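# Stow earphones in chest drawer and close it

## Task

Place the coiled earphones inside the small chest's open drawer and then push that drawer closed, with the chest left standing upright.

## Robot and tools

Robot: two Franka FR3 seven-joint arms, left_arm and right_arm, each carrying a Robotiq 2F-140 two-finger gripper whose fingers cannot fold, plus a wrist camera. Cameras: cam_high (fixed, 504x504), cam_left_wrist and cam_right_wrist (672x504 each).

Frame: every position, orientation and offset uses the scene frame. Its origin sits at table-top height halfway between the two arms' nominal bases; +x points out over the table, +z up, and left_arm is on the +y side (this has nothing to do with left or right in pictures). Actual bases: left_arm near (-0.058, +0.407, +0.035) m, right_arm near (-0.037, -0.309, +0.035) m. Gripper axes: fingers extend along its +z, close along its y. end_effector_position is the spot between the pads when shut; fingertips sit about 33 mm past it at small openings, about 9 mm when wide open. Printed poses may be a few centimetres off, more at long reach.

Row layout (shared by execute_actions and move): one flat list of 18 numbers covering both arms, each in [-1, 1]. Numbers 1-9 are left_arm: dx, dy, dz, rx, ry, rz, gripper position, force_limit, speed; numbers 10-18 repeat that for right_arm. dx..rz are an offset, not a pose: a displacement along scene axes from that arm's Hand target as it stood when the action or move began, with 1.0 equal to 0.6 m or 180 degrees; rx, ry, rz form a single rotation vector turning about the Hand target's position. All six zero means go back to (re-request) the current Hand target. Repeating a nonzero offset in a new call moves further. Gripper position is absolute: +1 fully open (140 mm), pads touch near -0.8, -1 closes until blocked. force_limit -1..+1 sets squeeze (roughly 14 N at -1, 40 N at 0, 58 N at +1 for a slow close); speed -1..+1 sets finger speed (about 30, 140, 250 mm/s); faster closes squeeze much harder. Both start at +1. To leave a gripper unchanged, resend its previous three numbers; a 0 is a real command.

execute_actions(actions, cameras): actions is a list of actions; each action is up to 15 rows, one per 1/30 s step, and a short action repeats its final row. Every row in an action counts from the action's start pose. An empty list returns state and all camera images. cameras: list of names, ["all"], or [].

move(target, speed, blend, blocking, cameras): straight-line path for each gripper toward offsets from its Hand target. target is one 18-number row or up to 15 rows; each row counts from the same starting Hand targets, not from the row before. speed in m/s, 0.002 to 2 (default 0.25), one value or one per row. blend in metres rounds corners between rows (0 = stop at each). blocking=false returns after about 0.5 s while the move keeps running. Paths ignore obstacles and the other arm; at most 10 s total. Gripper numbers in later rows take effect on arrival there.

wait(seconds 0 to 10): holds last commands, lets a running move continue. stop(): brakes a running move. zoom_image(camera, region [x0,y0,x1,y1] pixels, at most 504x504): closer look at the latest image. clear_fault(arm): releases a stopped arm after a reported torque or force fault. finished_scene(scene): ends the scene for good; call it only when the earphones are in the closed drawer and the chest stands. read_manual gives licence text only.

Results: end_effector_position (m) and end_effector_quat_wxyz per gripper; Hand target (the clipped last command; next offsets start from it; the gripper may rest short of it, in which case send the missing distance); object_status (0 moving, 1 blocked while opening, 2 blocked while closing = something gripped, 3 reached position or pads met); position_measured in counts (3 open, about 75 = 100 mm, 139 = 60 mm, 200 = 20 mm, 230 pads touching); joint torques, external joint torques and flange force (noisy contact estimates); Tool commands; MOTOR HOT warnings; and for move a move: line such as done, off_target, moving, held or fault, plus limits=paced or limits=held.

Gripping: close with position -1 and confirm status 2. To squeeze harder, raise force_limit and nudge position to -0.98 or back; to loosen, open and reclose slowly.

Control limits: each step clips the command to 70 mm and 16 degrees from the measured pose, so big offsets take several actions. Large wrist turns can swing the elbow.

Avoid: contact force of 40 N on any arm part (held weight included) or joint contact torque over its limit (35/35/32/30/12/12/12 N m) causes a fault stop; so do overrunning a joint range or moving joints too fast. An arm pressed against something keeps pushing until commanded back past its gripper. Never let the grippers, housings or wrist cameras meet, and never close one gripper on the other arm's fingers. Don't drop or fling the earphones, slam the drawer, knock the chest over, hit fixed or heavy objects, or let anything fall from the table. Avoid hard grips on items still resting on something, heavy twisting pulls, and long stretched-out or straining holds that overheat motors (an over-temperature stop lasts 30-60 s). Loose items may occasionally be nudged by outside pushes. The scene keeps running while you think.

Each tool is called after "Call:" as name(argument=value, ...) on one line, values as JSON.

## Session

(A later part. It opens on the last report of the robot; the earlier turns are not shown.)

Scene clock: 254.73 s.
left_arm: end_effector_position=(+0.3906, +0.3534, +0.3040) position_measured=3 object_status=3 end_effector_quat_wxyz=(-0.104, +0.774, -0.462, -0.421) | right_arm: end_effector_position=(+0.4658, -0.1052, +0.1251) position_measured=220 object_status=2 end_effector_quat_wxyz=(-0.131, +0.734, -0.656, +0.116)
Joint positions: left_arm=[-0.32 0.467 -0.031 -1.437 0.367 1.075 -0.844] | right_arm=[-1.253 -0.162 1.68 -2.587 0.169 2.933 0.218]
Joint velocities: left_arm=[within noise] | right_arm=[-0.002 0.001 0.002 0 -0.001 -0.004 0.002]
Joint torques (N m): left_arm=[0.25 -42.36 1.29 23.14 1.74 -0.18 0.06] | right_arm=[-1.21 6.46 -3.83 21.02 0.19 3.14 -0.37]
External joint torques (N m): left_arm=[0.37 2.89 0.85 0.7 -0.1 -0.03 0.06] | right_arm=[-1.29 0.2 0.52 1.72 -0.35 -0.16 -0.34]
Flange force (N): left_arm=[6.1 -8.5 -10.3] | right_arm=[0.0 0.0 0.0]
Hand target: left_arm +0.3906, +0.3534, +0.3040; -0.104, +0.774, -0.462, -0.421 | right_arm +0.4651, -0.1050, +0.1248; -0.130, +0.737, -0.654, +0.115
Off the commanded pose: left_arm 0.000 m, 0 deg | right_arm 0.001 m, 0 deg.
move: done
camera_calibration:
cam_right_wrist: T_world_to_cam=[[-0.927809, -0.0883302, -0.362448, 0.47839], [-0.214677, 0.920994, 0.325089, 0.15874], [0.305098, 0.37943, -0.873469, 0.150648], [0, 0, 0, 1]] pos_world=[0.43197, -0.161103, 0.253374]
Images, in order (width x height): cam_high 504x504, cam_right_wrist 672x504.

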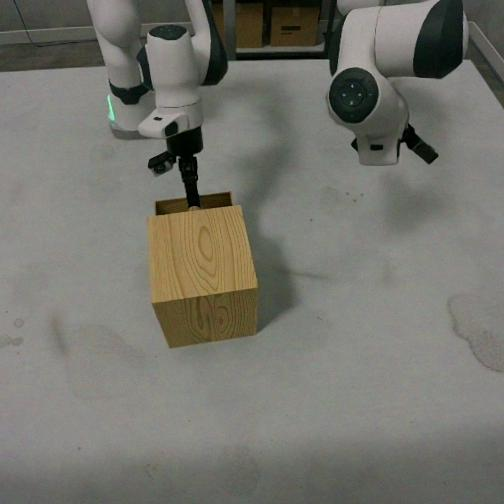

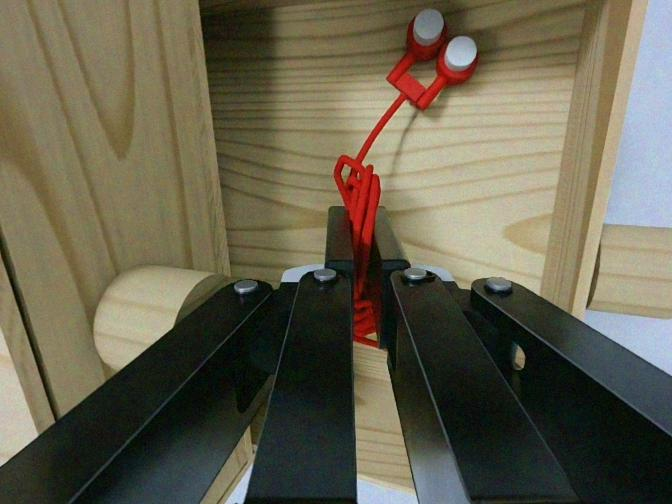

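Call:
move(target=[[0,0,0,0,0,0,1,1,1,0.0023,-0.02,0,0,0,0,-1,-0.5,-0.6],[0,0,0,0,0,0,1,1,1,0.0023,-0.02,-0.035,0,0,0,-1,-0.5,-0.6]], speed=0.04, cameras=["cam_right_wrist","cam_high"])

Call:
zoom_image(camera="cam_high", region=[120, 90, 280, 250])

Scene clock: 273.27 s.
left_arm: end_effector_position=(+0.3906, +0.3534, +0.3040) position_measured=3 object_status=3 end_effector_quat_wxyz=(-0.104, +0.774, -0.462, -0.421) | right_arm: end_effector_position=(+0.4665, -0.1161, +0.1040) position_measured=220 object_status=2 end_effector_quat_wxyz=(-0.130, +0.734, -0.657, +0.115)
Joint positions: left_arm=[-0.32 0.467 -0.031 -1.437 0.367 1.075 -0.844] | right_arm=[-1.562 -0.173 1.982 -2.598 0.237 2.992 0.147]
Joint velocities: left_arm=[within noise] | right_arm=[-0.002 -0.001 0 0.001 -0.001 0.001 -0.004]
Joint torques (N m): left_arm=[0.2 -42.31 1.28 23.14 1.75 -0.16 0.1] | right_arm=[-0.79 13.34 -3.98 18.81 0.11 3.22 -0.41]
External joint torques (N m): left_arm=[0.32 3.12 0.83 0.61 -0.09 -0.01 0.1] | right_arm=[-0.82 -0.85 0.31 0.42 -0.35 -0.1 -0.37]
Flange force (N): left_arm=[6.4 -8.8 -10.3] | right_arm=[0.0 0.0 0.0]
Hand target: left_arm +0.3906, +0.3534, +0.3040; -0.104, +0.774, -0.462, -0.421 | right_arm +0.4665, -0.1170, +0.1038; -0.130, +0.737, -0.654, +0.115
Off the commanded pose: left_arm 0.000 m, 0 deg | right_arm 0.001 m, 0 deg.
move: done
camera_calibration:
cam_right_wrist: T_world_to_cam=[[-0.929222, -0.0865638, -0.359238, 0.470969], [-0.212175, 0.92093, 0.326909, 0.174447], [0.302535, 0.379993, -0.874116, 0.137417], [0, 0, 0, 1]] pos_world=[0.433075, -0.172102, 0.23228]
Images, in order (width x height): cam_high 504x504, cam_right_wrist 672x504.

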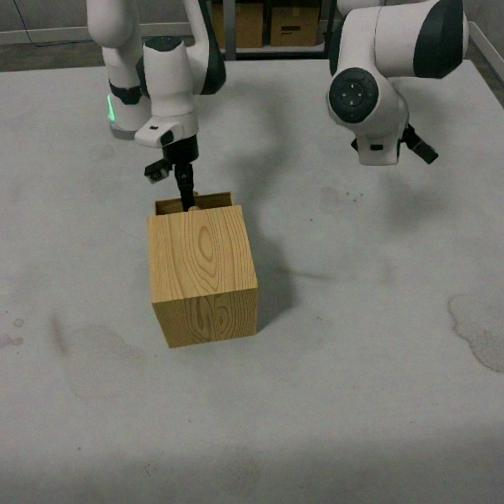

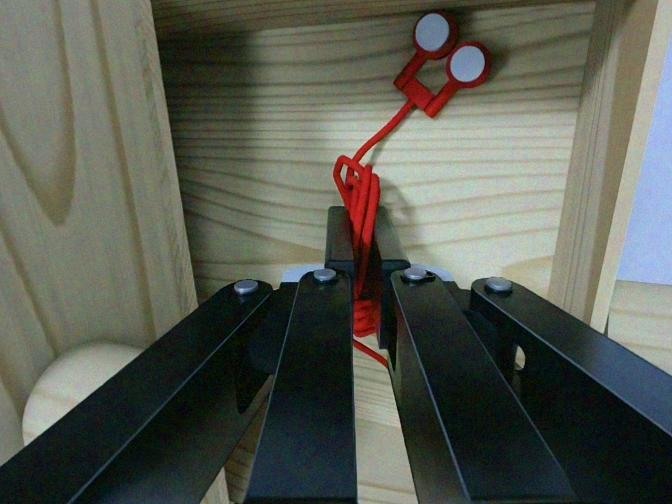

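Scaled by 3.150 from the camera's 504x504 image, which has a finer 720x720 frame.

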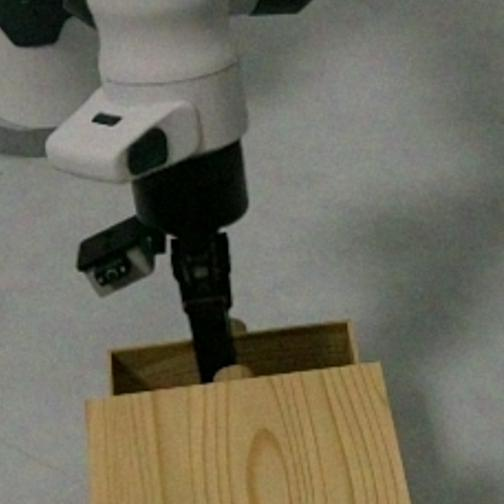

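Call:
move(target=[0,0,0,0,0,0,1,1,1,0,0,-0.02,0,0,0,-1,-0.5,-0.6], speed=0.03, cameras=["cam_right_wrist"])

Scene clock: 282.73 s.
left_arm: end_effector_position=(+0.3906, +0.3534, +0.3040) position_measured=3 object_status=3 end_effector_quat_wxyz=(-0.104, +0.774, -0.462, -0.421) | right_arm: end_effector_position=(+0.4719, -0.1142, +0.1029) position_measured=220 object_status=2 end_effector_quat_wxyz=(-0.139, +0.729, -0.660, +0.115)
Joint positions: left_arm=[-0.32 0.467 -0.031 -1.437 0.367 1.075 -0.844] | right_arm=[-1.65 -0.176 2.073 -2.591 0.273 3.016 0.127]
Joint torques (N m): left_arm=[0.27 -42.39 1.27 23.12 1.75 -0.17 0.08] | right_arm=[0.12 13.56 -3.29 20.26 0.46 3.67 -0.09]
External joint torques (N m): left_arm=[0.17 2.85 0.67 0.69 -0.1 -0.01 0.08] | right_arm=[0.03 -2.83 0.85 2.06 0.05 0.34 -0.06]
External joint torques when the fault began: right_arm=[0.41 -6.35 3.37 -1.38 0.06 -1.15 -0.25]
Flange force (N): left_arm=[6.1 -8.2 -10.2] | right_arm=[0.0 0.0 0.0]
Flange force when the fault began (N): right_arm=[0.0 0.0 0.0]
Hand target: left_arm +0.3906, +0.3534, +0.3040; -0.104, +0.774, -0.462, -0.421 | right_arm +0.4719, -0.1142, +0.1029; -0.139, +0.729, -0.660, +0.115 (not the last commanded pose)
Tool commands: left_gripper/position=+1.0 left_gripper/force_limit=+1.0 left_gripper/speed=+1.0 right_gripper/position=-1.0 right_gripper/force_limit=-0.498039 right_gripper/speed=-0.6
Off the commanded pose: left_arm 0.000 m, 0 deg | right_arm 0.013 m, 2 deg.
FORCE FAULT: contact force on the right arm reached its limit, and that arm stopped. The contact can be on any part of that arm, not only on its tool. That arm's remaining commands of this call were not run. That arm is still stopped at the end of this call. While its stop runs, that arm takes no new command, but execute_actions still moves its gripper.
CLEAR FAULT: the right arm stays stopped (Reflex) until you call clear_fault(arm="right_arm").
move: fault (right_arm)
camera_calibration:
cam_right_wrist: T_world_to_cam=[[-0.925758, -0.0716759, -0.371261, 0.477002], [-0.206732, 0.918067, 0.338253, 0.170093], [0.316598, 0.389891, -0.864725, 0.127565], [0, 0, 0, 1]] pos_world=[0.436365, -0.171703, 0.229867]
Images, in order (width x height): cam_right_wrist 672x504.

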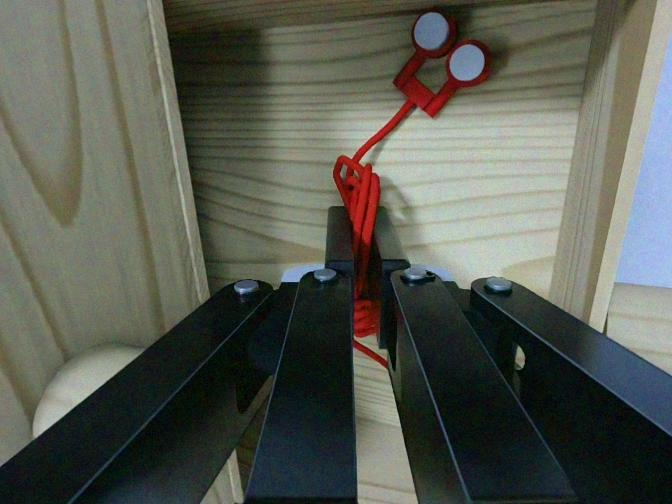

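Call:
clear_fault(arm="right_arm")

Call:
move(target=[0,0,0,0,0,0,1,1,1,-0.018,-0.003,0.018,0,0,0,-1,-0.5,-0.6], speed=0.04, cameras=["cam_right_wrist"])

Scene clock: 298.10 s.
left_arm: end_effector_position=(+0.3906, +0.3534, +0.3040) position_measured=3 object_status=3 end_effector_quat_wxyz=(-0.104, +0.774, -0.462, -0.421) | right_arm: end_effector_position=(+0.4719, -0.1142, +0.1029) position_measured=220 object_status=2 end_effector_quat_wxyz=(-0.139, +0.729, -0.660, +0.115)
Joint positions: left_arm=[-0.32 0.467 -0.031 -1.437 0.367 1.075 -0.844] | right_arm=[-1.65 -0.176 2.073 -2.591 0.273 3.016 0.127]
Joint torques (N m): left_arm=[0.21 -42.38 1.24 23.1 1.74 -0.18 0.05] | right_arm=[0.12 13.57 -3.24 20.24 0.45 3.65 -0.13]
External joint torques (N m): left_arm=[0.27 2.86 0.75 0.65 -0.1 -0.04 0.05] | right_arm=[0.11 -2.86 0.99 2.01 0.04 0.32 -0.09]
Flange force (N): left_arm=[6.0 -8.1 -10.0] | right_arm=[0.0 0.0 0.0]
Hand target: left_arm +0.3906, +0.3534, +0.3040; -0.104, +0.774, -0.462, -0.421 | right_arm +0.4719, -0.1142, +0.1029; -0.139, +0.729, -0.660, +0.115 (not the last commanded pose)
Tool commands: left_gripper/position=+1.0 left_gripper/force_limit=+1.0 left_gripper/speed=+1.0 right_gripper/position=-1.0 right_gripper/force_limit=-0.498039 right_gripper/speed=-0.6
Off the commanded pose: left_arm 0.000 m, 0 deg | right_arm 0.013 m, 2 deg.
FORCE FAULT, CONTINUED: the right arm's stop, for the force fault that an earlier result reported, is over. The call counts as one of the actions that you can send in this scene. That arm's target is now where it stood when the stop ended, not its last command. That arm accepts commands again.
CLEAR FAULT: your call cleared the right arm's force fault. If the contact force or a joint's load stays at its limit, that arm stops again.

Scene clock: 299.53 s.
left_arm: end_effector_position=(+0.3906, +0.3534, +0.3040) position_measured=3 object_status=3 end_effector_quat_wxyz=(-0.104, +0.774, -0.462, -0.421) | right_arm: end_effector_position=(+0.4627, -0.1146, +0.1149) position_measured=220 object_status=2 end_effector_quat_wxyz=(-0.142, +0.732, -0.657, +0.115)
Joint positions: left_arm=[-0.32 0.467 -0.031 -1.437 0.367 1.075 -0.844] | right_arm=[-1.356 -0.135 1.765 -2.628 0.158 3.004 0.209]
Joint velocities: left_arm=[within noise] | right_arm=[0.001 0 -0.001 0.001 0 -0.001 0.005]
Joint torques (N m): left_arm=[0.19 -42.41 1.27 23.11 1.75 -0.18 0.07] | right_arm=[0.64 6.65 -3.84 19.44 0.75 3.12 0.04]
External joint torques (N m): left_arm=[0.16 2.91 0.71 0.63 -0.11 -0.03 0.07] | right_arm=[0.69 -1.3 -0.23 0.79 0.25 -0.22 0.08]
Flange force (N): left_arm=[6.2 -8.1 -10.1] | right_arm=[0.0 0.0 0.0]
Hand target: left_arm +0.3906, +0.3534, +0.3040; -0.104, +0.774, -0.462, -0.421 | right_arm +0.4611, -0.1160, +0.1137; -0.139, +0.729, -0.660, +0.115
Off the commanded pose: left_arm 0.000 m, 0 deg | right_arm 0.002 m, 1 deg.
move: done
camera_calibration:
cam_right_wrist: T_world_to_cam=[[-0.923268, -0.0807675, -0.37557, 0.471235], [-0.217558, 0.915692, 0.337902, 0.169307], [0.316615, 0.393682, -0.863, 0.141352], [0, 0, 0, 1]] pos_world=[0.427156, -0.172621, 0.24176]
Images, in order (width x height): cam_right_wrist 672x504.

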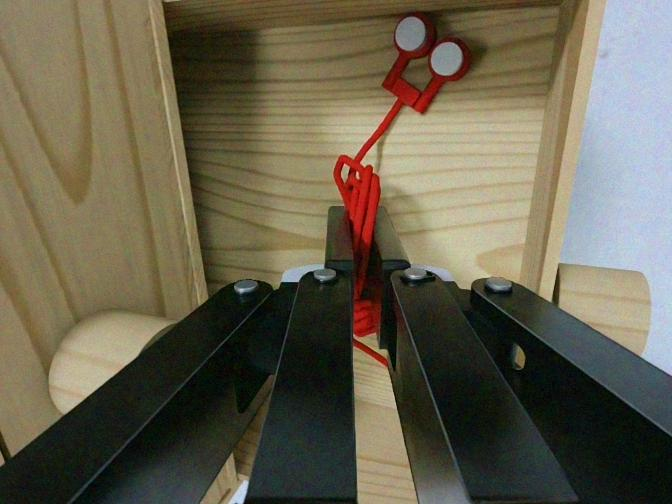

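Call:
execute_actions(actions=[[[0,0,0,0,0,0,1,1,1,0,0,0,0,0,0,-0.45,-0.5,-1]],[[0,0,0,0,0,0,1,1,1,0,0,0,0,0,0,-0.45,-0.5,-1]]], cameras=["cam_right_wrist"])

Scene clock: 309.20 s.
left_arm: end_effector_position=(+0.3906, +0.3534, +0.3040) position_measured=3 object_status=3 end_effector_quat_wxyz=(-0.104, +0.774, -0.462, -0.421) | right_arm: end_effector_position=(+0.4616, -0.1150, +0.1143) position_measured=186 object_status=3 end_effector_quat_wxyz=(-0.141, +0.731, -0.658, +0.115)
Joint positions: left_arm=[-0.32 0.467 -0.031 -1.437 0.367 1.075 -0.844] | right_arm=[-1.348 -0.136 1.758 -2.629 0.161 3.002 0.211]
Joint torques (N m): left_arm=[0.24 -42.39 1.25 23.1 1.74 -0.17 0.09] | right_arm=[0.57 6.51 -3.92 20.05 0.77 3.31 -0.09]
External joint torques (N m): left_arm=[0.26 2.67 0.74 0.75 -0.09 -0.02 0.08] | right_arm=[0.59 -1.23 -0.31 1.42 0.28 -0.02 -0.05]
External joint torques at the end of the 1st action: left_arm=[0.34 3.01 0.81 0.6 -0.11 -0.03 0.1] | right_arm=[0.63 -1.23 0.47 0.83 0.22 -0.19 0]
Flange force (N): left_arm=[5.8 -8.1 -10.1] | right_arm=[0.0 0.0 0.0]
Flange force at the end of the 1st action (N): left_arm=[6.2 -8.5 -10.1] | right_arm=[0.0 0.0 0.0]
Hand target: left_arm +0.3906, +0.3534, +0.3040; -0.104, +0.774, -0.462, -0.421 | right_arm +0.4611, -0.1160, +0.1137; -0.139, +0.729, -0.660, +0.115
Off the commanded pose: left_arm 0.000 m, 0 deg | right_arm 0.001 m, 0 deg.
camera_calibration:
cam_right_wrist: T_world_to_cam=[[-0.92443, -0.0774259, -0.37341, 0.470657], [-0.213435, 0.916494, 0.338356, 0.1678], [0.31603, 0.392485, -0.863759, 0.14158], [0, 0, 0, 1]] pos_world=[0.42616, -0.172915, 0.241263]
Images, in order (width x height): cam_right_wrist 672x504.

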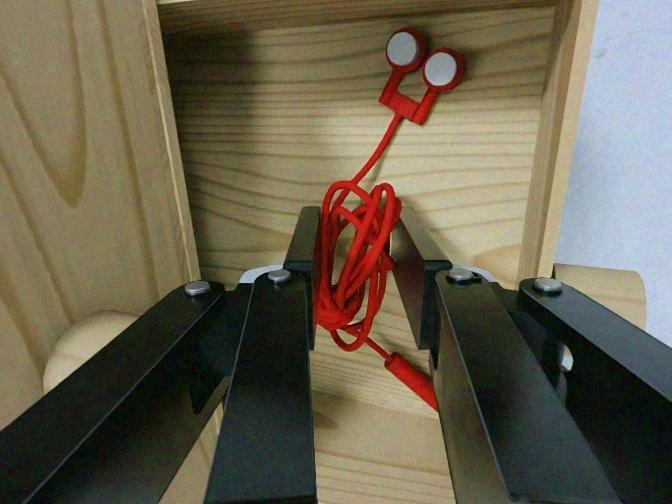

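Call:
execute_actions(actions=[[[0,0,0,0,0,0,1,1,1,-0.006,0,0.004,0,0,0,-0.25,-0.5,-1]],[[0,0,0,0,0,0,1,1,1,0,0,0,0,0,0,-0.25,-0.5,-1]]], cameras=["cam_right_wrist"])

Scene clock: 320.93 s.
left_arm: end_effector_position=(+0.3906, +0.3534, +0.3040) position_measured=3 object_status=3 end_effector_quat_wxyz=(-0.104, +0.774, -0.462, -0.421) | right_arm: end_effector_position=(+0.4538, -0.1161, +0.1133) position_measured=160 object_status=3 end_effector_quat_wxyz=(-0.136, +0.732, -0.658, +0.112)
Joint positions: left_arm=[-0.32 0.467 -0.031 -1.437 0.367 1.075 -0.844] | right_arm=[-1.239 -0.135 1.653 -2.644 0.155 2.99 0.217]
Joint torques (N m): left_arm=[0.22 -42.38 1.26 23.11 1.76 -0.17 0.07] | right_arm=[0.25 3.58 -4.64 22.49 0.85 4.32 -0.05]
External joint torques (N m): left_arm=[-0.01 2.88 0.56 0.68 -0.11 0 0.07] | right_arm=[0.2 -1.34 -1.11 3.84 0.36 1.01 -0.02]
External joint torques at the end of the 1st action: left_arm=[0.17 3.01 0.71 0.63 -0.11 -0.02 0.09] | right_arm=[0.39 -1.5 -0.69 4.22 0.36 1.14 0.01]
Flange force (N): left_arm=[6.3 -8.0 -10.3] | right_arm=[0.0 0.0 0.0]
Flange force at the end of the 1st action (N): left_arm=[6.3 -8.4 -10.3] | right_arm=[0.0 0.0 0.0]
Hand target: left_arm +0.3906, +0.3534, +0.3040; -0.104, +0.774, -0.462, -0.421 | right_arm +0.4575, -0.1160, +0.1161; -0.139, +0.729, -0.660, +0.115
Off the commanded pose: left_arm 0.000 m, 0 deg | right_arm 0.005 m, 1 deg.
camera_calibration:
cam_right_wrist: T_world_to_cam=[[-0.9283, -0.0798808, -0.363149, 0.46329], [-0.210778, 0.917624, 0.336955, 0.166532], [0.306318, 0.389339, -0.868668, 0.148215], [0, 0, 0, 1]] pos_world=[0.419772, -0.173512, 0.240879]
Images, in order (width x height): cam_right_wrist 672x504.

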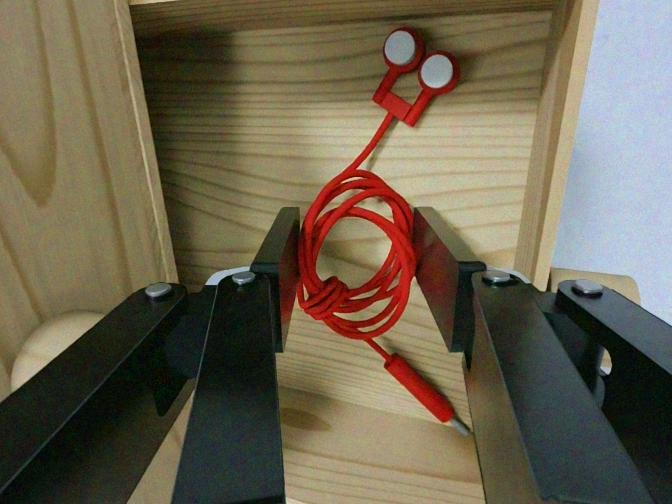

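Call:
move(target=[0,0,0,0,0,0,1,1,1,-0.012,0,0.025,0,0,0,-0.25,-0.5,-1], speed=0.04, cameras=["cam_right_wrist"])

Scene clock: 326.87 s.
left_arm: end_effector_position=(+0.3906, +0.3534, +0.3040) position_measured=3 object_status=3 end_effector_quat_wxyz=(-0.104, +0.774, -0.462, -0.421) | right_arm: end_effector_position=(+0.4521, -0.1160, +0.1325) position_measured=160 object_status=3 end_effector_quat_wxyz=(-0.142, +0.725, -0.664, +0.116)
Joint positions: left_arm=[-0.32 0.467 -0.031 -1.437 0.367 1.075 -0.844] | right_arm=[-0.892 -0.18 1.328 -2.652 0.264 2.95 0.159]
Joint velocities: left_arm=[within noise] | right_arm=[-0.001 0 -0.001 0.001 0 0 -0.006]
Joint torques (N m): left_arm=[0.25 -42.37 1.32 23.15 1.74 -0.18 0.09] | right_arm=[0.83 -3.02 -4.92 20.04 0.15 3.16 -0.39]
External joint torques (N m): left_arm=[0.18 3.08 0.73 0.62 -0.12 -0.02 0.09] | right_arm=[0.84 0 -0.26 0.76 -0.32 -0.18 -0.35]
Flange force (N): left_arm=[6.5 -8.5 -10.4] | right_arm=[0.0 0.0 0.0]
Hand target: left_arm +0.3906, +0.3534, +0.3040; -0.104, +0.774, -0.462, -0.421 | right_arm +0.4503, -0.1160, +0.1311; -0.139, +0.729, -0.660, +0.115
Off the commanded pose: left_arm 0.000 m, 0 deg | right_arm 0.002 m, 1 deg.
move: done
camera_calibration:
cam_right_wrist: T_world_to_cam=[[-0.924582, -0.0612962, -0.376019, 0.470933], [-0.199402, 0.91885, 0.340519, 0.154192], [0.324633, 0.389817, -0.861775, 0.156173], [0, 0, 0, 1]] pos_world=[0.415464, -0.173691, 0.25916]
Images, in order (width x height): cam_right_wrist 672x504.

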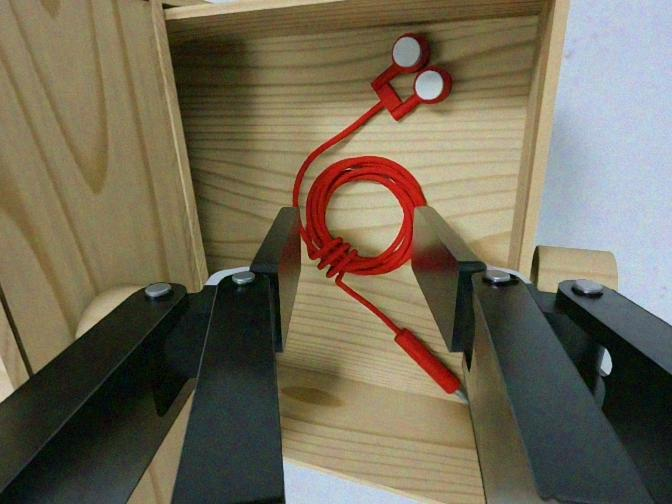

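Call:
move(target=[[0,0,0,0,0,0,1,1,1,-0.045,-0.005,0.11,0,0,0,-0.25,-0.5,-1],[0,0,0,0,0,0,1,1,1,-0.12,-0.03,0.32,0,0,0,-0.25,-0.5,-1]], speed=[0.05,0.15], blend=[0.01,0], cameras=["cam_right_wrist","cam_high"])

Scene clock: 336.40 s.
left_arm: end_effector_position=(+0.3906, +0.3534, +0.3040) position_measured=3 object_status=3 end_effector_quat_wxyz=(-0.104, +0.774, -0.462, -0.421) | right_arm: end_effector_position=(+0.3794, -0.1337, +0.3230) position_measured=160 object_status=3 end_effector_quat_wxyz=(-0.141, +0.728, -0.661, +0.114)
Joint positions: left_arm=[-0.32 0.467 -0.031 -1.437 0.367 1.075 -0.844] | right_arm=[-0.263 -0.789 0.609 -2.611 0.473 2.253 -0.029]
Joint velocities: left_arm=[within noise] | right_arm=[0.001 -0.001 0.001 0.001 0.001 -0.005 0.002]
Joint torques (N m): left_arm=[0.25 -42.35 1.26 23.11 1.74 -0.17 0.09] | right_arm=[0.73 -3.91 -11.21 24.91 0.38 3.19 -0.17]
External joint torques (N m): left_arm=[0.24 3.12 0.72 0.55 -0.12 -0.02 0.09] | right_arm=[0.68 -0.77 -0.27 1.33 -0.35 -0.17 -0.14]
Flange force (N): left_arm=[6.4 -8.5 -10.1] | right_arm=[-0.3 -0.2 -4.3]
Hand target: left_arm +0.3906, +0.3534, +0.3040; -0.104, +0.774, -0.462, -0.421 | right_arm +0.3783, -0.1340, +0.3231; -0.139, +0.729, -0.660, +0.115
Off the commanded pose: left_arm 0.000 m, 0 deg | right_arm 0.001 m, 0 deg.
move: done
camera_calibration:
cam_right_wrist: T_world_to_cam=[[-0.925338, -0.0683727, -0.372926, 0.472542], [-0.205061, 0.917579, 0.340586, 0.0930787], [0.318903, 0.39163, -0.863092, 0.353662], [0, 0, 0, 1]] pos_world=[0.343565, -0.191603, 0.449765]
Images, in order (width x height): cam_high 504x504, cam_right_wrist 672x504.

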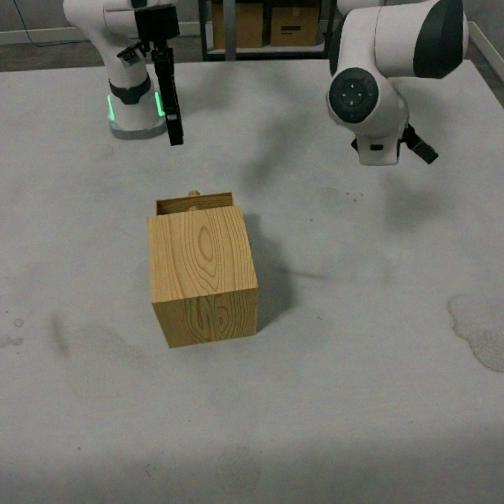

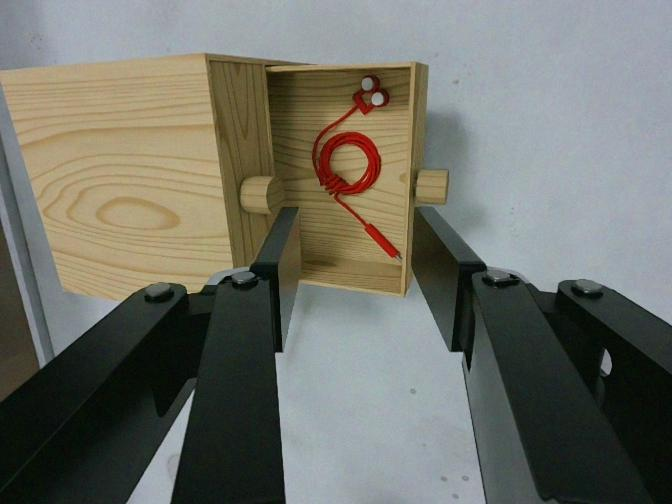

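Call:
move(target=[[0,0,0,0,0,0,1,1,1,-0.1305,0.0433,0,0,0,0,-1,-1,-0.5],[0,0,0,0,0,0,1,1,1,-0.09,0.0433,-0.402,0,0,0,-1,-1,-0.5]], speed=0.15, cameras=["cam_right_wrist","cam_high"])

Call:
zoom_image(camera="cam_high", region=[120, 90, 280, 250])

Scene clock: 386.30 s.
left_arm: end_effector_position=(+0.3906, +0.3534, +0.3040) position_measured=3 object_status=3 end_effector_quat_wxyz=(-0.104, +0.774, -0.462, -0.421) | right_arm: end_effector_position=(+0.3235, -0.1086, +0.0816) position_measured=232 object_status=3 end_effector_quat_wxyz=(-0.139, +0.727, -0.663, +0.114)
Joint positions: left_arm=[-0.32 0.467 -0.031 -1.437 0.367 1.075 -0.844] | right_arm=[-0.436 -0.288 1.26 -2.93 0.848 3.098 -0.05]
Joint velocities: left_arm=[within noise] | right_arm=[-0.001 -0.002 0 0 -0.002 0.004 0]
Joint torques (N m): left_arm=[0.22 -42.35 1.27 23.16 1.75 -0.18 0.07] | right_arm=[-0.3 -3.26 -5.04 15.79 -0.16 3.43 -0.35]
External joint torques (N m): left_arm=[0.17 2.68 0.7 0.83 -0.09 -0.02 0.07] | right_arm=[-0.37 0.44 0.42 1.32 -0.36 0.1 -0.32]
Flange force (N): left_arm=[6.0 -8.2 -10.5] | right_arm=[0.0 0.0 0.0]
Hand target: left_arm +0.3906, +0.3534, +0.3040; -0.104, +0.774, -0.462, -0.421 | right_arm +0.3243, -0.1080, +0.0819; -0.139, +0.729, -0.660, +0.115
Off the commanded pose: left_arm 0.000 m, 0 deg | right_arm 0.001 m, 0 deg.
move: done
camera_calibration:
cam_right_wrist: T_world_to_cam=[[-0.927051, -0.0651869, -0.369224, 0.333183], [-0.199939, 0.919016, 0.339755, 0.139323], [0.317175, 0.388792, -0.865009, 0.153741], [0, 0, 0, 1]] pos_world=[0.287971, -0.166094, 0.208671]
Images, in order (width x height): cam_high 504x504, cam_right_wrist 672x504.

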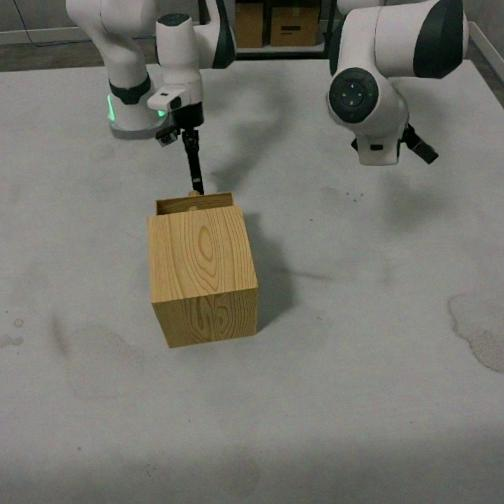

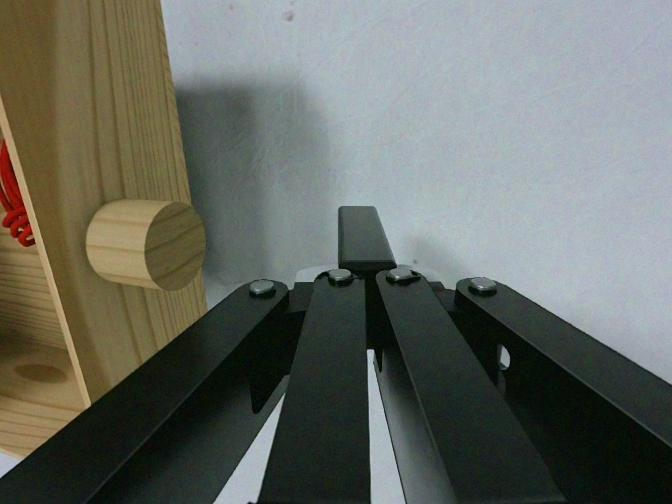

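Scaled by 3.150 from the camera's 504x504 image, which has a finer 720x720 frame.

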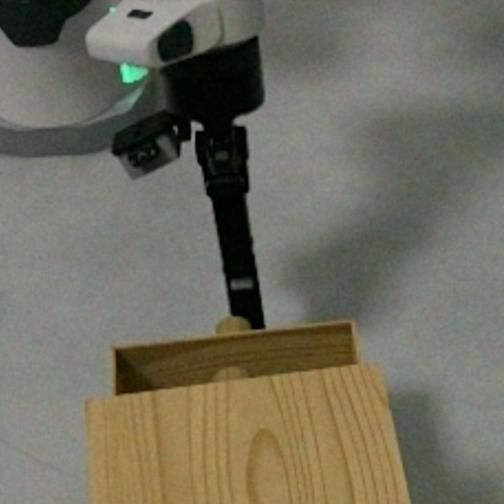

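Call:
move(target=[0,0,0,0,0,0,1,1,1,0,-0.0133,0.087,0,0,0,-1,-1,-0.5], speed=0.1, cameras=["cam_right_wrist","cam_high"])

Call:
zoom_image(camera="cam_high", region=[150, 120, 240, 220])

Scene clock: 411.20 s.
left_arm: end_effector_position=(+0.3906, +0.3534, +0.3040) position_measured=3 object_status=3 end_effector_quat_wxyz=(-0.104, +0.774, -0.462, -0.421) | right_arm: end_effector_position=(+0.3252, -0.1155, +0.1344) position_measured=232 object_status=3 end_effector_quat_wxyz=(-0.141, +0.728, -0.661, +0.115)
Joint positions: left_arm=[-0.32 0.467 -0.031 -1.437 0.367 1.075 -0.844] | right_arm=[-0.218 -0.563 0.999 -2.939 0.85 2.814 -0.071]
Joint velocities: left_arm=[within noise] | right_arm=[0 0 -0.002 -0.001 0 -0.004 -0.001]
Joint torques (N m): left_arm=[0.23 -42.37 1.3 23.13 1.74 -0.18 0.08] | right_arm=[0.76 -4.14 -9.08 17.9 0.03 3.08 -0.19]
External joint torques (N m): left_arm=[0.31 2.86 0.82 0.71 -0.1 -0.02 0.08] | right_arm=[0.81 -0.71 -0.13 0.73 -0.38 -0.29 -0.15]
Flange force (N): left_arm=[6.1 -8.4 -10.3] | right_arm=[0.1 1.0 -7.9]
Hand target: left_arm +0.3906, +0.3534, +0.3040; -0.104, +0.774, -0.462, -0.421 | right_arm +0.3243, -0.1160, +0.1341; -0.139, +0.729, -0.660, +0.115
Off the commanded pose: left_arm 0.000 m, 0 deg | right_arm 0.001 m, 0 deg.
move: done
camera_calibration:
cam_right_wrist: T_world_to_cam=[[-0.925145, -0.0681968, -0.373437, 0.353321], [-0.204993, 0.917718, 0.340253, 0.129478], [0.319506, 0.391335, -0.863002, 0.200783], [0, 0, 0, 1]] pos_world=[0.289264, -0.173302, 0.261164]
Images, in order (width x height): cam_high 504x504, cam_right_wrist 672x504.

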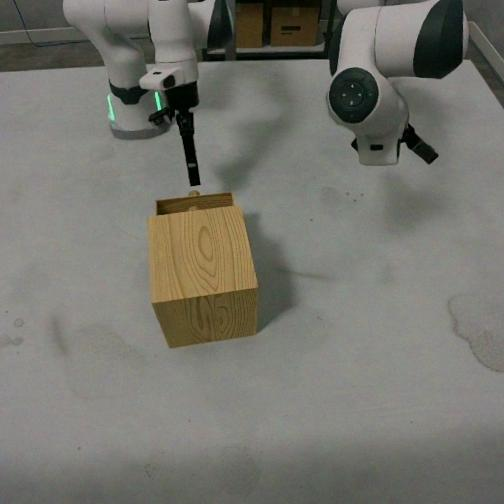

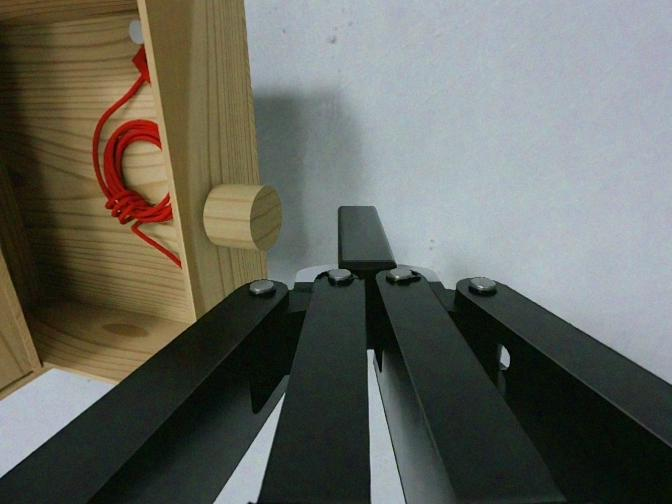

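Scaled by 5.040 from the camera's 504x504 image, which has a finer 720x720 frame.

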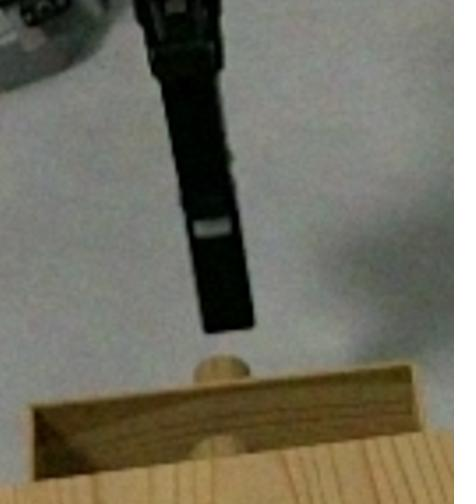

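Call:
move(target=[0,0,0,0,0,0,1,1,1,0.1,0.003,0,0,0,0,-1,-1,-0.5], speed=0.05, cameras=["cam_right_wrist","cam_high"])

Call:
zoom_image(camera="cam_high", region=[150, 120, 240, 220])

Scene clock: 423.77 s.
left_arm: end_effector_position=(+0.3906, +0.3534, +0.3040) position_measured=3 object_status=3 end_effector_quat_wxyz=(-0.104, +0.774, -0.462, -0.421) | right_arm: end_effector_position=(+0.3830, -0.1145, +0.1335) position_measured=232 object_status=3 end_effector_quat_wxyz=(-0.138, +0.729, -0.661, +0.114)
Joint positions: left_arm=[-0.32 0.467 -0.031 -1.437 0.367 1.075 -0.844] | right_arm=[-0.485 -0.39 1.102 -2.8 0.698 2.88 -0.077]
Joint torques (N m): left_arm=[0.23 -42.4 1.25 23.13 1.73 -0.17 0.07] | right_arm=[-0.18 -4.7 -7.2 19.77 0.03 3.75 -0.21]
External joint torques (N m): left_arm=[0.01 2.92 0.55 0.66 -0.13 -0.02 0.07] | right_arm=[-0.17 0.21 0.7 1.7 -0.33 0.41 -0.17]
Flange force (N): left_arm=[6.4 -8.0 -10.3] | right_arm=[-3.9 -6.4 8.1]
Hand target: left_arm +0.3906, +0.3534, +0.3040; -0.104, +0.774, -0.462, -0.421 | right_arm +0.3843, -0.1142, +0.1341; -0.139, +0.729, -0.660, +0.115
Off the commanded pose: left_arm 0.000 m, 0 deg | right_arm 0.001 m, 0 deg.
move: done
camera_calibration:
cam_right_wrist: T_world_to_cam=[[-0.926834, -0.0723286, -0.368439, 0.406017], [-0.206113, 0.918212, 0.338237, 0.141467], [0.313841, 0.38943, -0.865938, 0.183533], [0, 0, 0, 1]] pos_world=[0.347869, -0.172003, 0.260671]
Images, in order (width x height): cam_high 504x504, cam_right_wrist 672x504.

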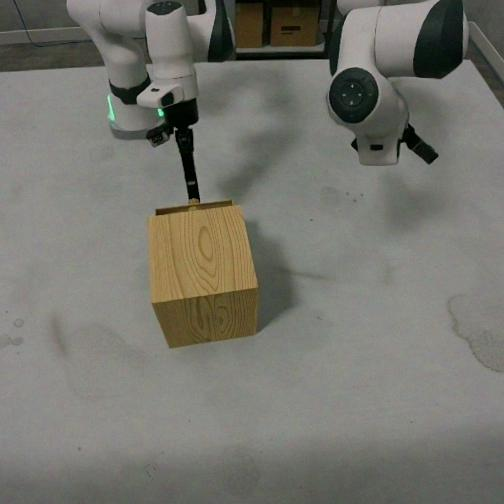

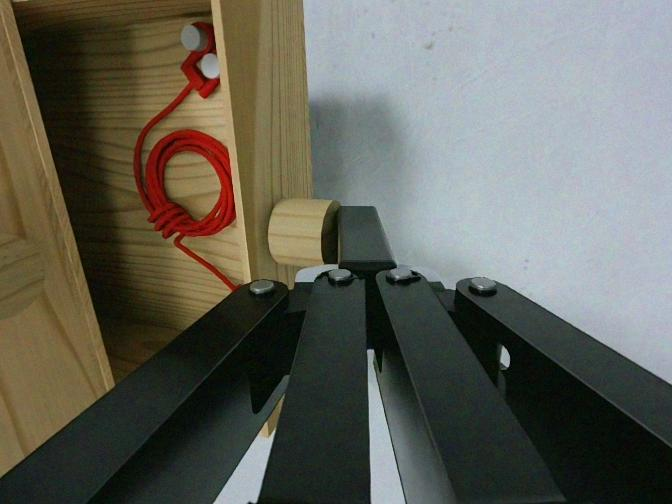

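Scaled by 5.040 from the camera's 504x504 image, which has a finer 720x720 frame.

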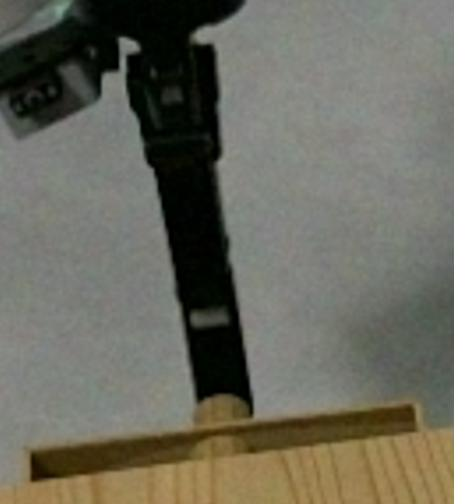

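Call:
move(target=[0,0,0,0,0,0,1,1,1,0.075,0.006,-0.004,0.0067,-0.0552,0,-1,-1,-0.5], speed=0.04, cameras=["cam_right_wrist","cam_high"])

Call:
zoom_image(camera="cam_high", region=[150, 120, 240, 220])

Scene clock: 433.93 s.
left_arm: end_effector_position=(+0.3906, +0.3534, +0.3040) position_measured=3 object_status=3 end_effector_quat_wxyz=(-0.104, +0.774, -0.462, -0.421) | right_arm: end_effector_position=(+0.4278, -0.1108, +0.1305) position_measured=232 object_status=3 end_effector_quat_wxyz=(-0.201, +0.718, -0.644, +0.170)
Joint positions: left_arm=[-0.32 0.467 -0.031 -1.437 0.367 1.075 -0.844] | right_arm=[-0.765 -0.219 1.39 -2.805 0.657 3.244 -0.071]
Joint velocities: left_arm=[within noise] | right_arm=[-0.001 0 0.001 -0.001 -0.002 0.003 0.001]
Joint torques (N m): left_arm=[0.25 -42.36 1.27 23.13 1.73 -0.18 0.07] | right_arm=[-0.22 -1.75 -4.63 18.28 0.4 3.86 -0.04]
External joint torques (N m): left_arm=[0.28 3.1 0.76 0.57 -0.12 -0.03 0.07] | right_arm=[-0.3 0.28 0.35 1.77 0.25 0.31 0.01]
Flange force (N): left_arm=[6.4 -8.5 -10.1] | right_arm=[0.0 0.0 0.0]
Hand target: left_arm +0.3906, +0.3534, +0.3040; -0.104, +0.774, -0.462, -0.421 | right_arm +0.4293, -0.1106, +0.1317; -0.204, +0.715, -0.647, +0.170
Off the commanded pose: left_arm 0.000 m, 0 deg | right_arm 0.002 m, 1 deg.
move: done
camera_calibration:
cam_right_wrist: T_world_to_cam=[[-0.849172, -0.0717766, -0.523215, 0.433768], [-0.269385, 0.911012, 0.312232, 0.177922], [0.454244, 0.406085, -0.792942, 0.0977108], [0, 0, 0, 1]] pos_world=[0.371888, -0.170633, 0.24888]
Images, in order (width x height): cam_high 504x504, cam_right_wrist 672x504.

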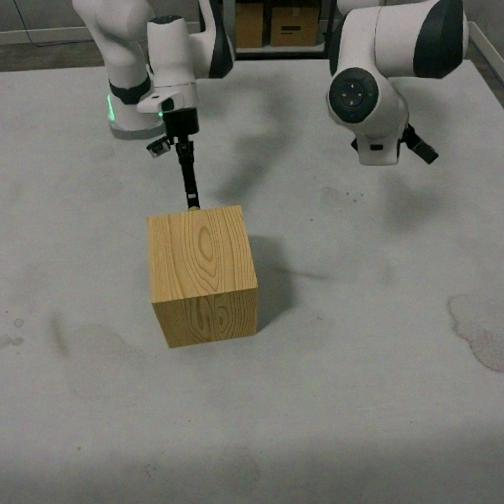

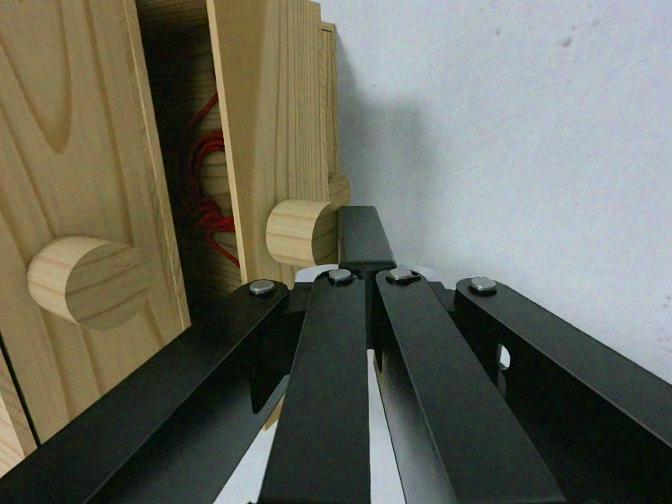

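Scaled by 5.040 from the camera's 504x504 image, which has a finer 720x720 frame.

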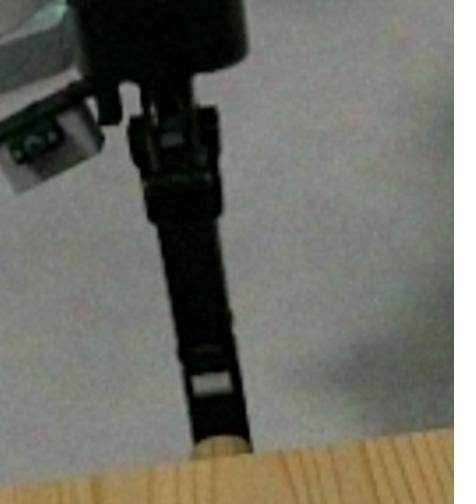

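Call:
move(target=[0,0,0,0,0,0,1,1,1,0.05,0.004,-0.001,0,0,0,-1,-1,-0.5], speed=0.04, cameras=["cam_right_wrist","cam_high"])

Scene clock: 444.03 s.
left_arm: end_effector_position=(+0.3906, +0.3534, +0.3040) position_measured=3 object_status=3 end_effector_quat_wxyz=(-0.104, +0.774, -0.462, -0.421) | right_arm: end_effector_position=(+0.4583, -0.1082, +0.1303) position_measured=232 object_status=3 end_effector_quat_wxyz=(-0.202, +0.718, -0.644, +0.171)
Joint positions: left_arm=[-0.32 0.467 -0.031 -1.437 0.367 1.075 -0.844] | right_arm=[-1.107 -0.199 1.666 -2.728 0.565 3.237 -0.04]
Joint torques (N m): left_arm=[0.23 -42.35 1.24 23.11 1.75 -0.18 0.1] | right_arm=[-0.02 4.4 -4.82 18.57 0.46 3.69 0]
External joint torques (N m): left_arm=[0.18 2.9 0.67 0.67 -0.11 -0.02 0.1] | right_arm=[-0.04 -0.36 0.2 1.57 0.24 0.13 0.05]
Flange force (N): left_arm=[6.2 -8.2 -10.2] | right_arm=[0.0 0.0 0.0]
Hand target: left_arm +0.3906, +0.3534, +0.3040; -0.104, +0.774, -0.462, -0.421 | right_arm +0.4593, -0.1082, +0.1311; -0.204, +0.715, -0.647, +0.170
Off the commanded pose: left_arm 0.000 m, 0 deg | right_arm 0.001 m, 1 deg.
move: done
camera_calibration:
cam_right_wrist: T_world_to_cam=[[-0.848203, -0.0720803, -0.524744, 0.459403], [-0.270485, 0.910726, 0.312115, 0.184357], [0.455401, 0.406672, -0.791977, 0.0820076], [0, 0, 0, 1]] pos_world=[0.402187, -0.168135, 0.248477]
Images, in order (width x height): cam_high 504x504, cam_right_wrist 672x504.

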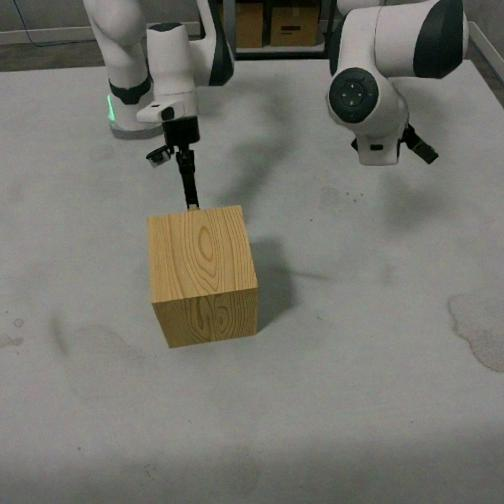

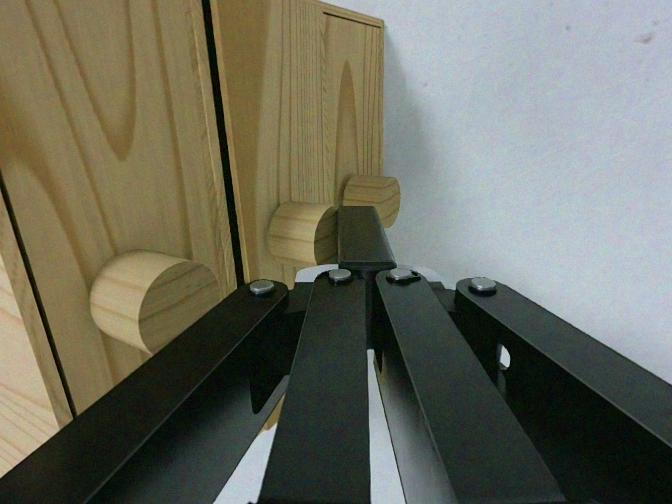

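Call:
move(target=[0,0,0,0,0,0,1,1,1,0.025,0.0025,-0.001,0,0,0,-1,-1,-0.5], speed=0.03, cameras=["cam_right_wrist"])

Scene clock: 452.73 s.
left_arm: end_effector_position=(+0.3906, +0.3534, +0.3040) position_measured=3 object_status=3 end_effector_quat_wxyz=(-0.104, +0.774, -0.462, -0.421) | right_arm: end_effector_position=(+0.4655, -0.1073, +0.1237) position_measured=232 object_status=3 end_effector_quat_wxyz=(-0.195, +0.720, -0.646, +0.165)
Joint positions: left_arm=[-0.32 0.467 -0.031 -1.437 0.367 1.075 -0.844] | right_arm=[-1.277 -0.199 1.817 -2.696 0.544 3.219 -0.035]
Joint torques (N m): left_arm=[0.21 -42.41 1.25 23.1 1.74 -0.17 0.09] | right_arm=[-1.87 7.55 -6.28 23.67 0.13 5.79 -0.1]
External joint torques (N m): left_arm=[0.06 2.78 0.61 0.7 -0.12 -0.01 0.09] | right_arm=[-1.96 -1.29 -1.33 6.65 -0.09 2.25 -0.05]
Flange force (N): left_arm=[6.1 -7.9 -10.2] | right_arm=[0.0 0.0 0.0]
Hand target: left_arm +0.3906, +0.3534, +0.3040; -0.104, +0.774, -0.462, -0.421 | right_arm +0.4743, -0.1067, +0.1305; -0.204, +0.715, -0.647, +0.170
Off the commanded pose: left_arm 0.000 m, 0 deg | right_arm 0.011 m, 1 deg.
move: off_target (right_arm)
camera_calibration:
cam_right_wrist: T_world_to_cam=[[-0.85782, -0.0735119, -0.508665, 0.46455], [-0.264764, 0.911492, 0.314773, 0.184729], [0.440505, 0.404695, -0.80136, 0.0810585], [0, 0, 0, 1]] pos_world=[0.411703, -0.167033, 0.24311]
Images, in order (width x height): cam_right_wrist 672x504.

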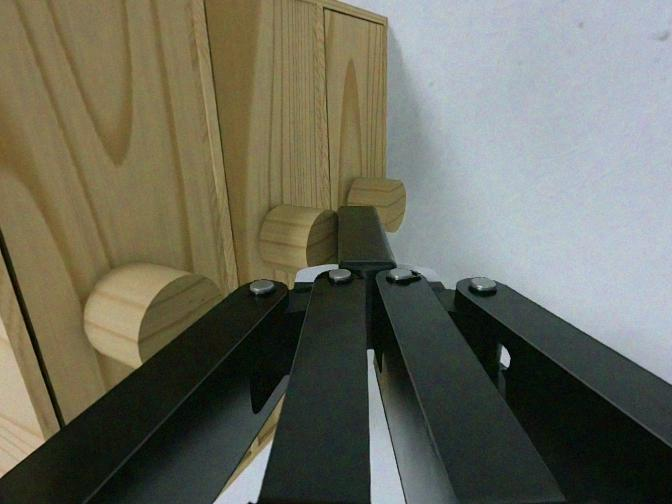

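Call:
move(target=[[0,0,0,0,0,0,1,1,1,-0.1,-0.006,0.015,0,0,0,-1,-1,-0.5],[0,0,0,0,0,0,1,1,1,-0.2,-0.012,0.15,0,0,0,-1,-1,-0.5]], speed=0.1, blend=[0.02,0], cameras=["cam_right_wrist","cam_high"])

Call:
zoom_image(camera="cam_right_wrist", region=[0, 20, 400, 320])

Scene clock: 464.10 s.
left_arm: end_effector_position=(+0.3906, +0.3534, +0.3040) position_measured=3 object_status=3 end_effector_quat_wxyz=(-0.104, +0.774, -0.462, -0.421) | right_arm: end_effector_position=(+0.3547, -0.1135, +0.2206) position_measured=232 object_status=3 end_effector_quat_wxyz=(-0.204, +0.717, -0.644, +0.171)
Joint positions: left_arm=[-0.32 0.467 -0.031 -1.437 0.367 1.075 -0.844] | right_arm=[-0.139 -0.817 0.886 -2.939 0.832 2.724 -0.073]
Joint velocities: left_arm=[within noise] | right_arm=[0 -0.001 0 0 0 -0.005 0.002]
Joint torques (N m): left_arm=[0.18 -42.37 1.27 23.13 1.73 -0.16 0.09] | right_arm=[-0.29 -1.07 -10.64 20.33 0.48 3.42 0.08]
External joint torques (N m): left_arm=[0.07 2.65 0.66 0.8 -0.12 -0.01 0.09] | right_arm=[-0.31 -0.78 0.49 1.3 -0.06 -0.14 0.14]
Flange force (N): left_arm=[5.9 -8.0 -10.4] | right_arm=[-3.5 -2.5 -2.9]
Hand target: left_arm +0.3906, +0.3534, +0.3040; -0.104, +0.774, -0.462, -0.421 | right_arm +0.3543, -0.1139, +0.2205; -0.204, +0.715, -0.647, +0.170
Off the commanded pose: left_arm 0.000 m, 0 deg | right_arm 0.001 m, 0 deg.
move: done
camera_calibration:
cam_right_wrist: T_world_to_cam=[[-0.846105, -0.0692576, -0.528497, 0.419058], [-0.270529, 0.910121, 0.313839, 0.132535], [0.45926, 0.408514, -0.788794, 0.201059], [0, 0, 0, 1]] pos_world=[0.298084, -0.173735, 0.33847]
Images, in order (width x height): cam_high 504x504, cam_right_wrist 672x504.

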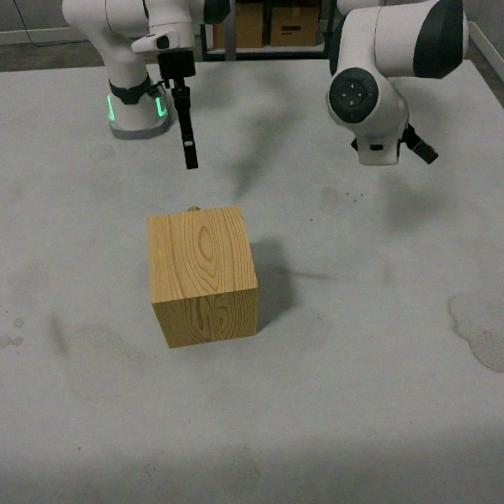

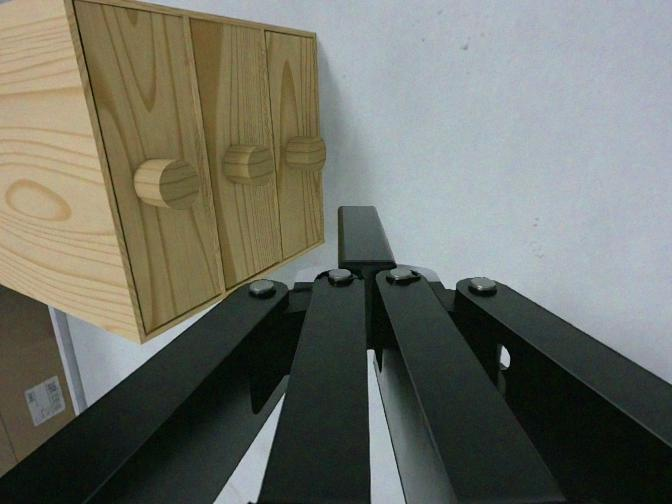

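Scaled by 1.260 from the camera's 672x504 image, which has a finer 960x720 frame.

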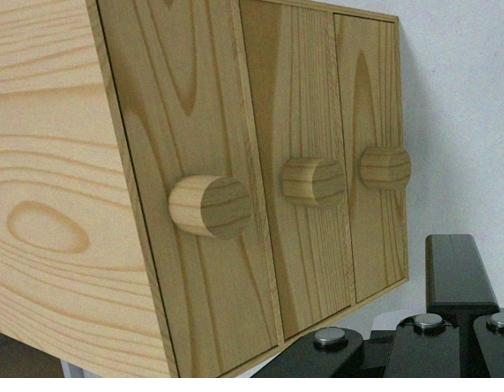

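Call:
zoom_image(camera="cam_right_wrist", region=[170, 10, 340, 150])

Call:
zoom_image(camera="cam_right_wrist", region=[190, 180, 340, 310])

Scaled by 2.965 from the camera's 672x504 image, which has a finer 960x720 frame.

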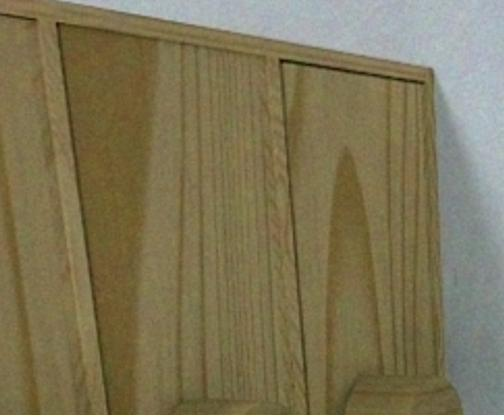

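Scaled by 3.360 from the camera's 672x504 image, which has a finer 960x720 frame.

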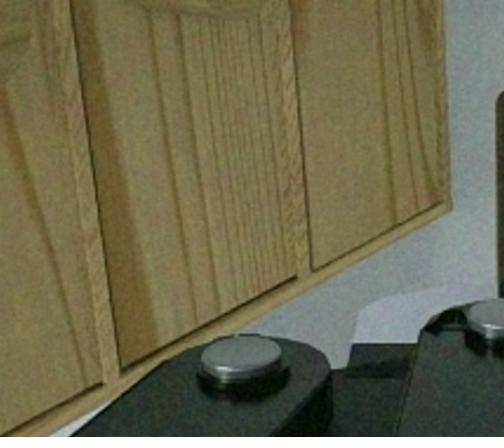

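Flush with the frame; the drawer is closed.

Call:
finished_scene(scene=2)

The scene is finished: the task was done.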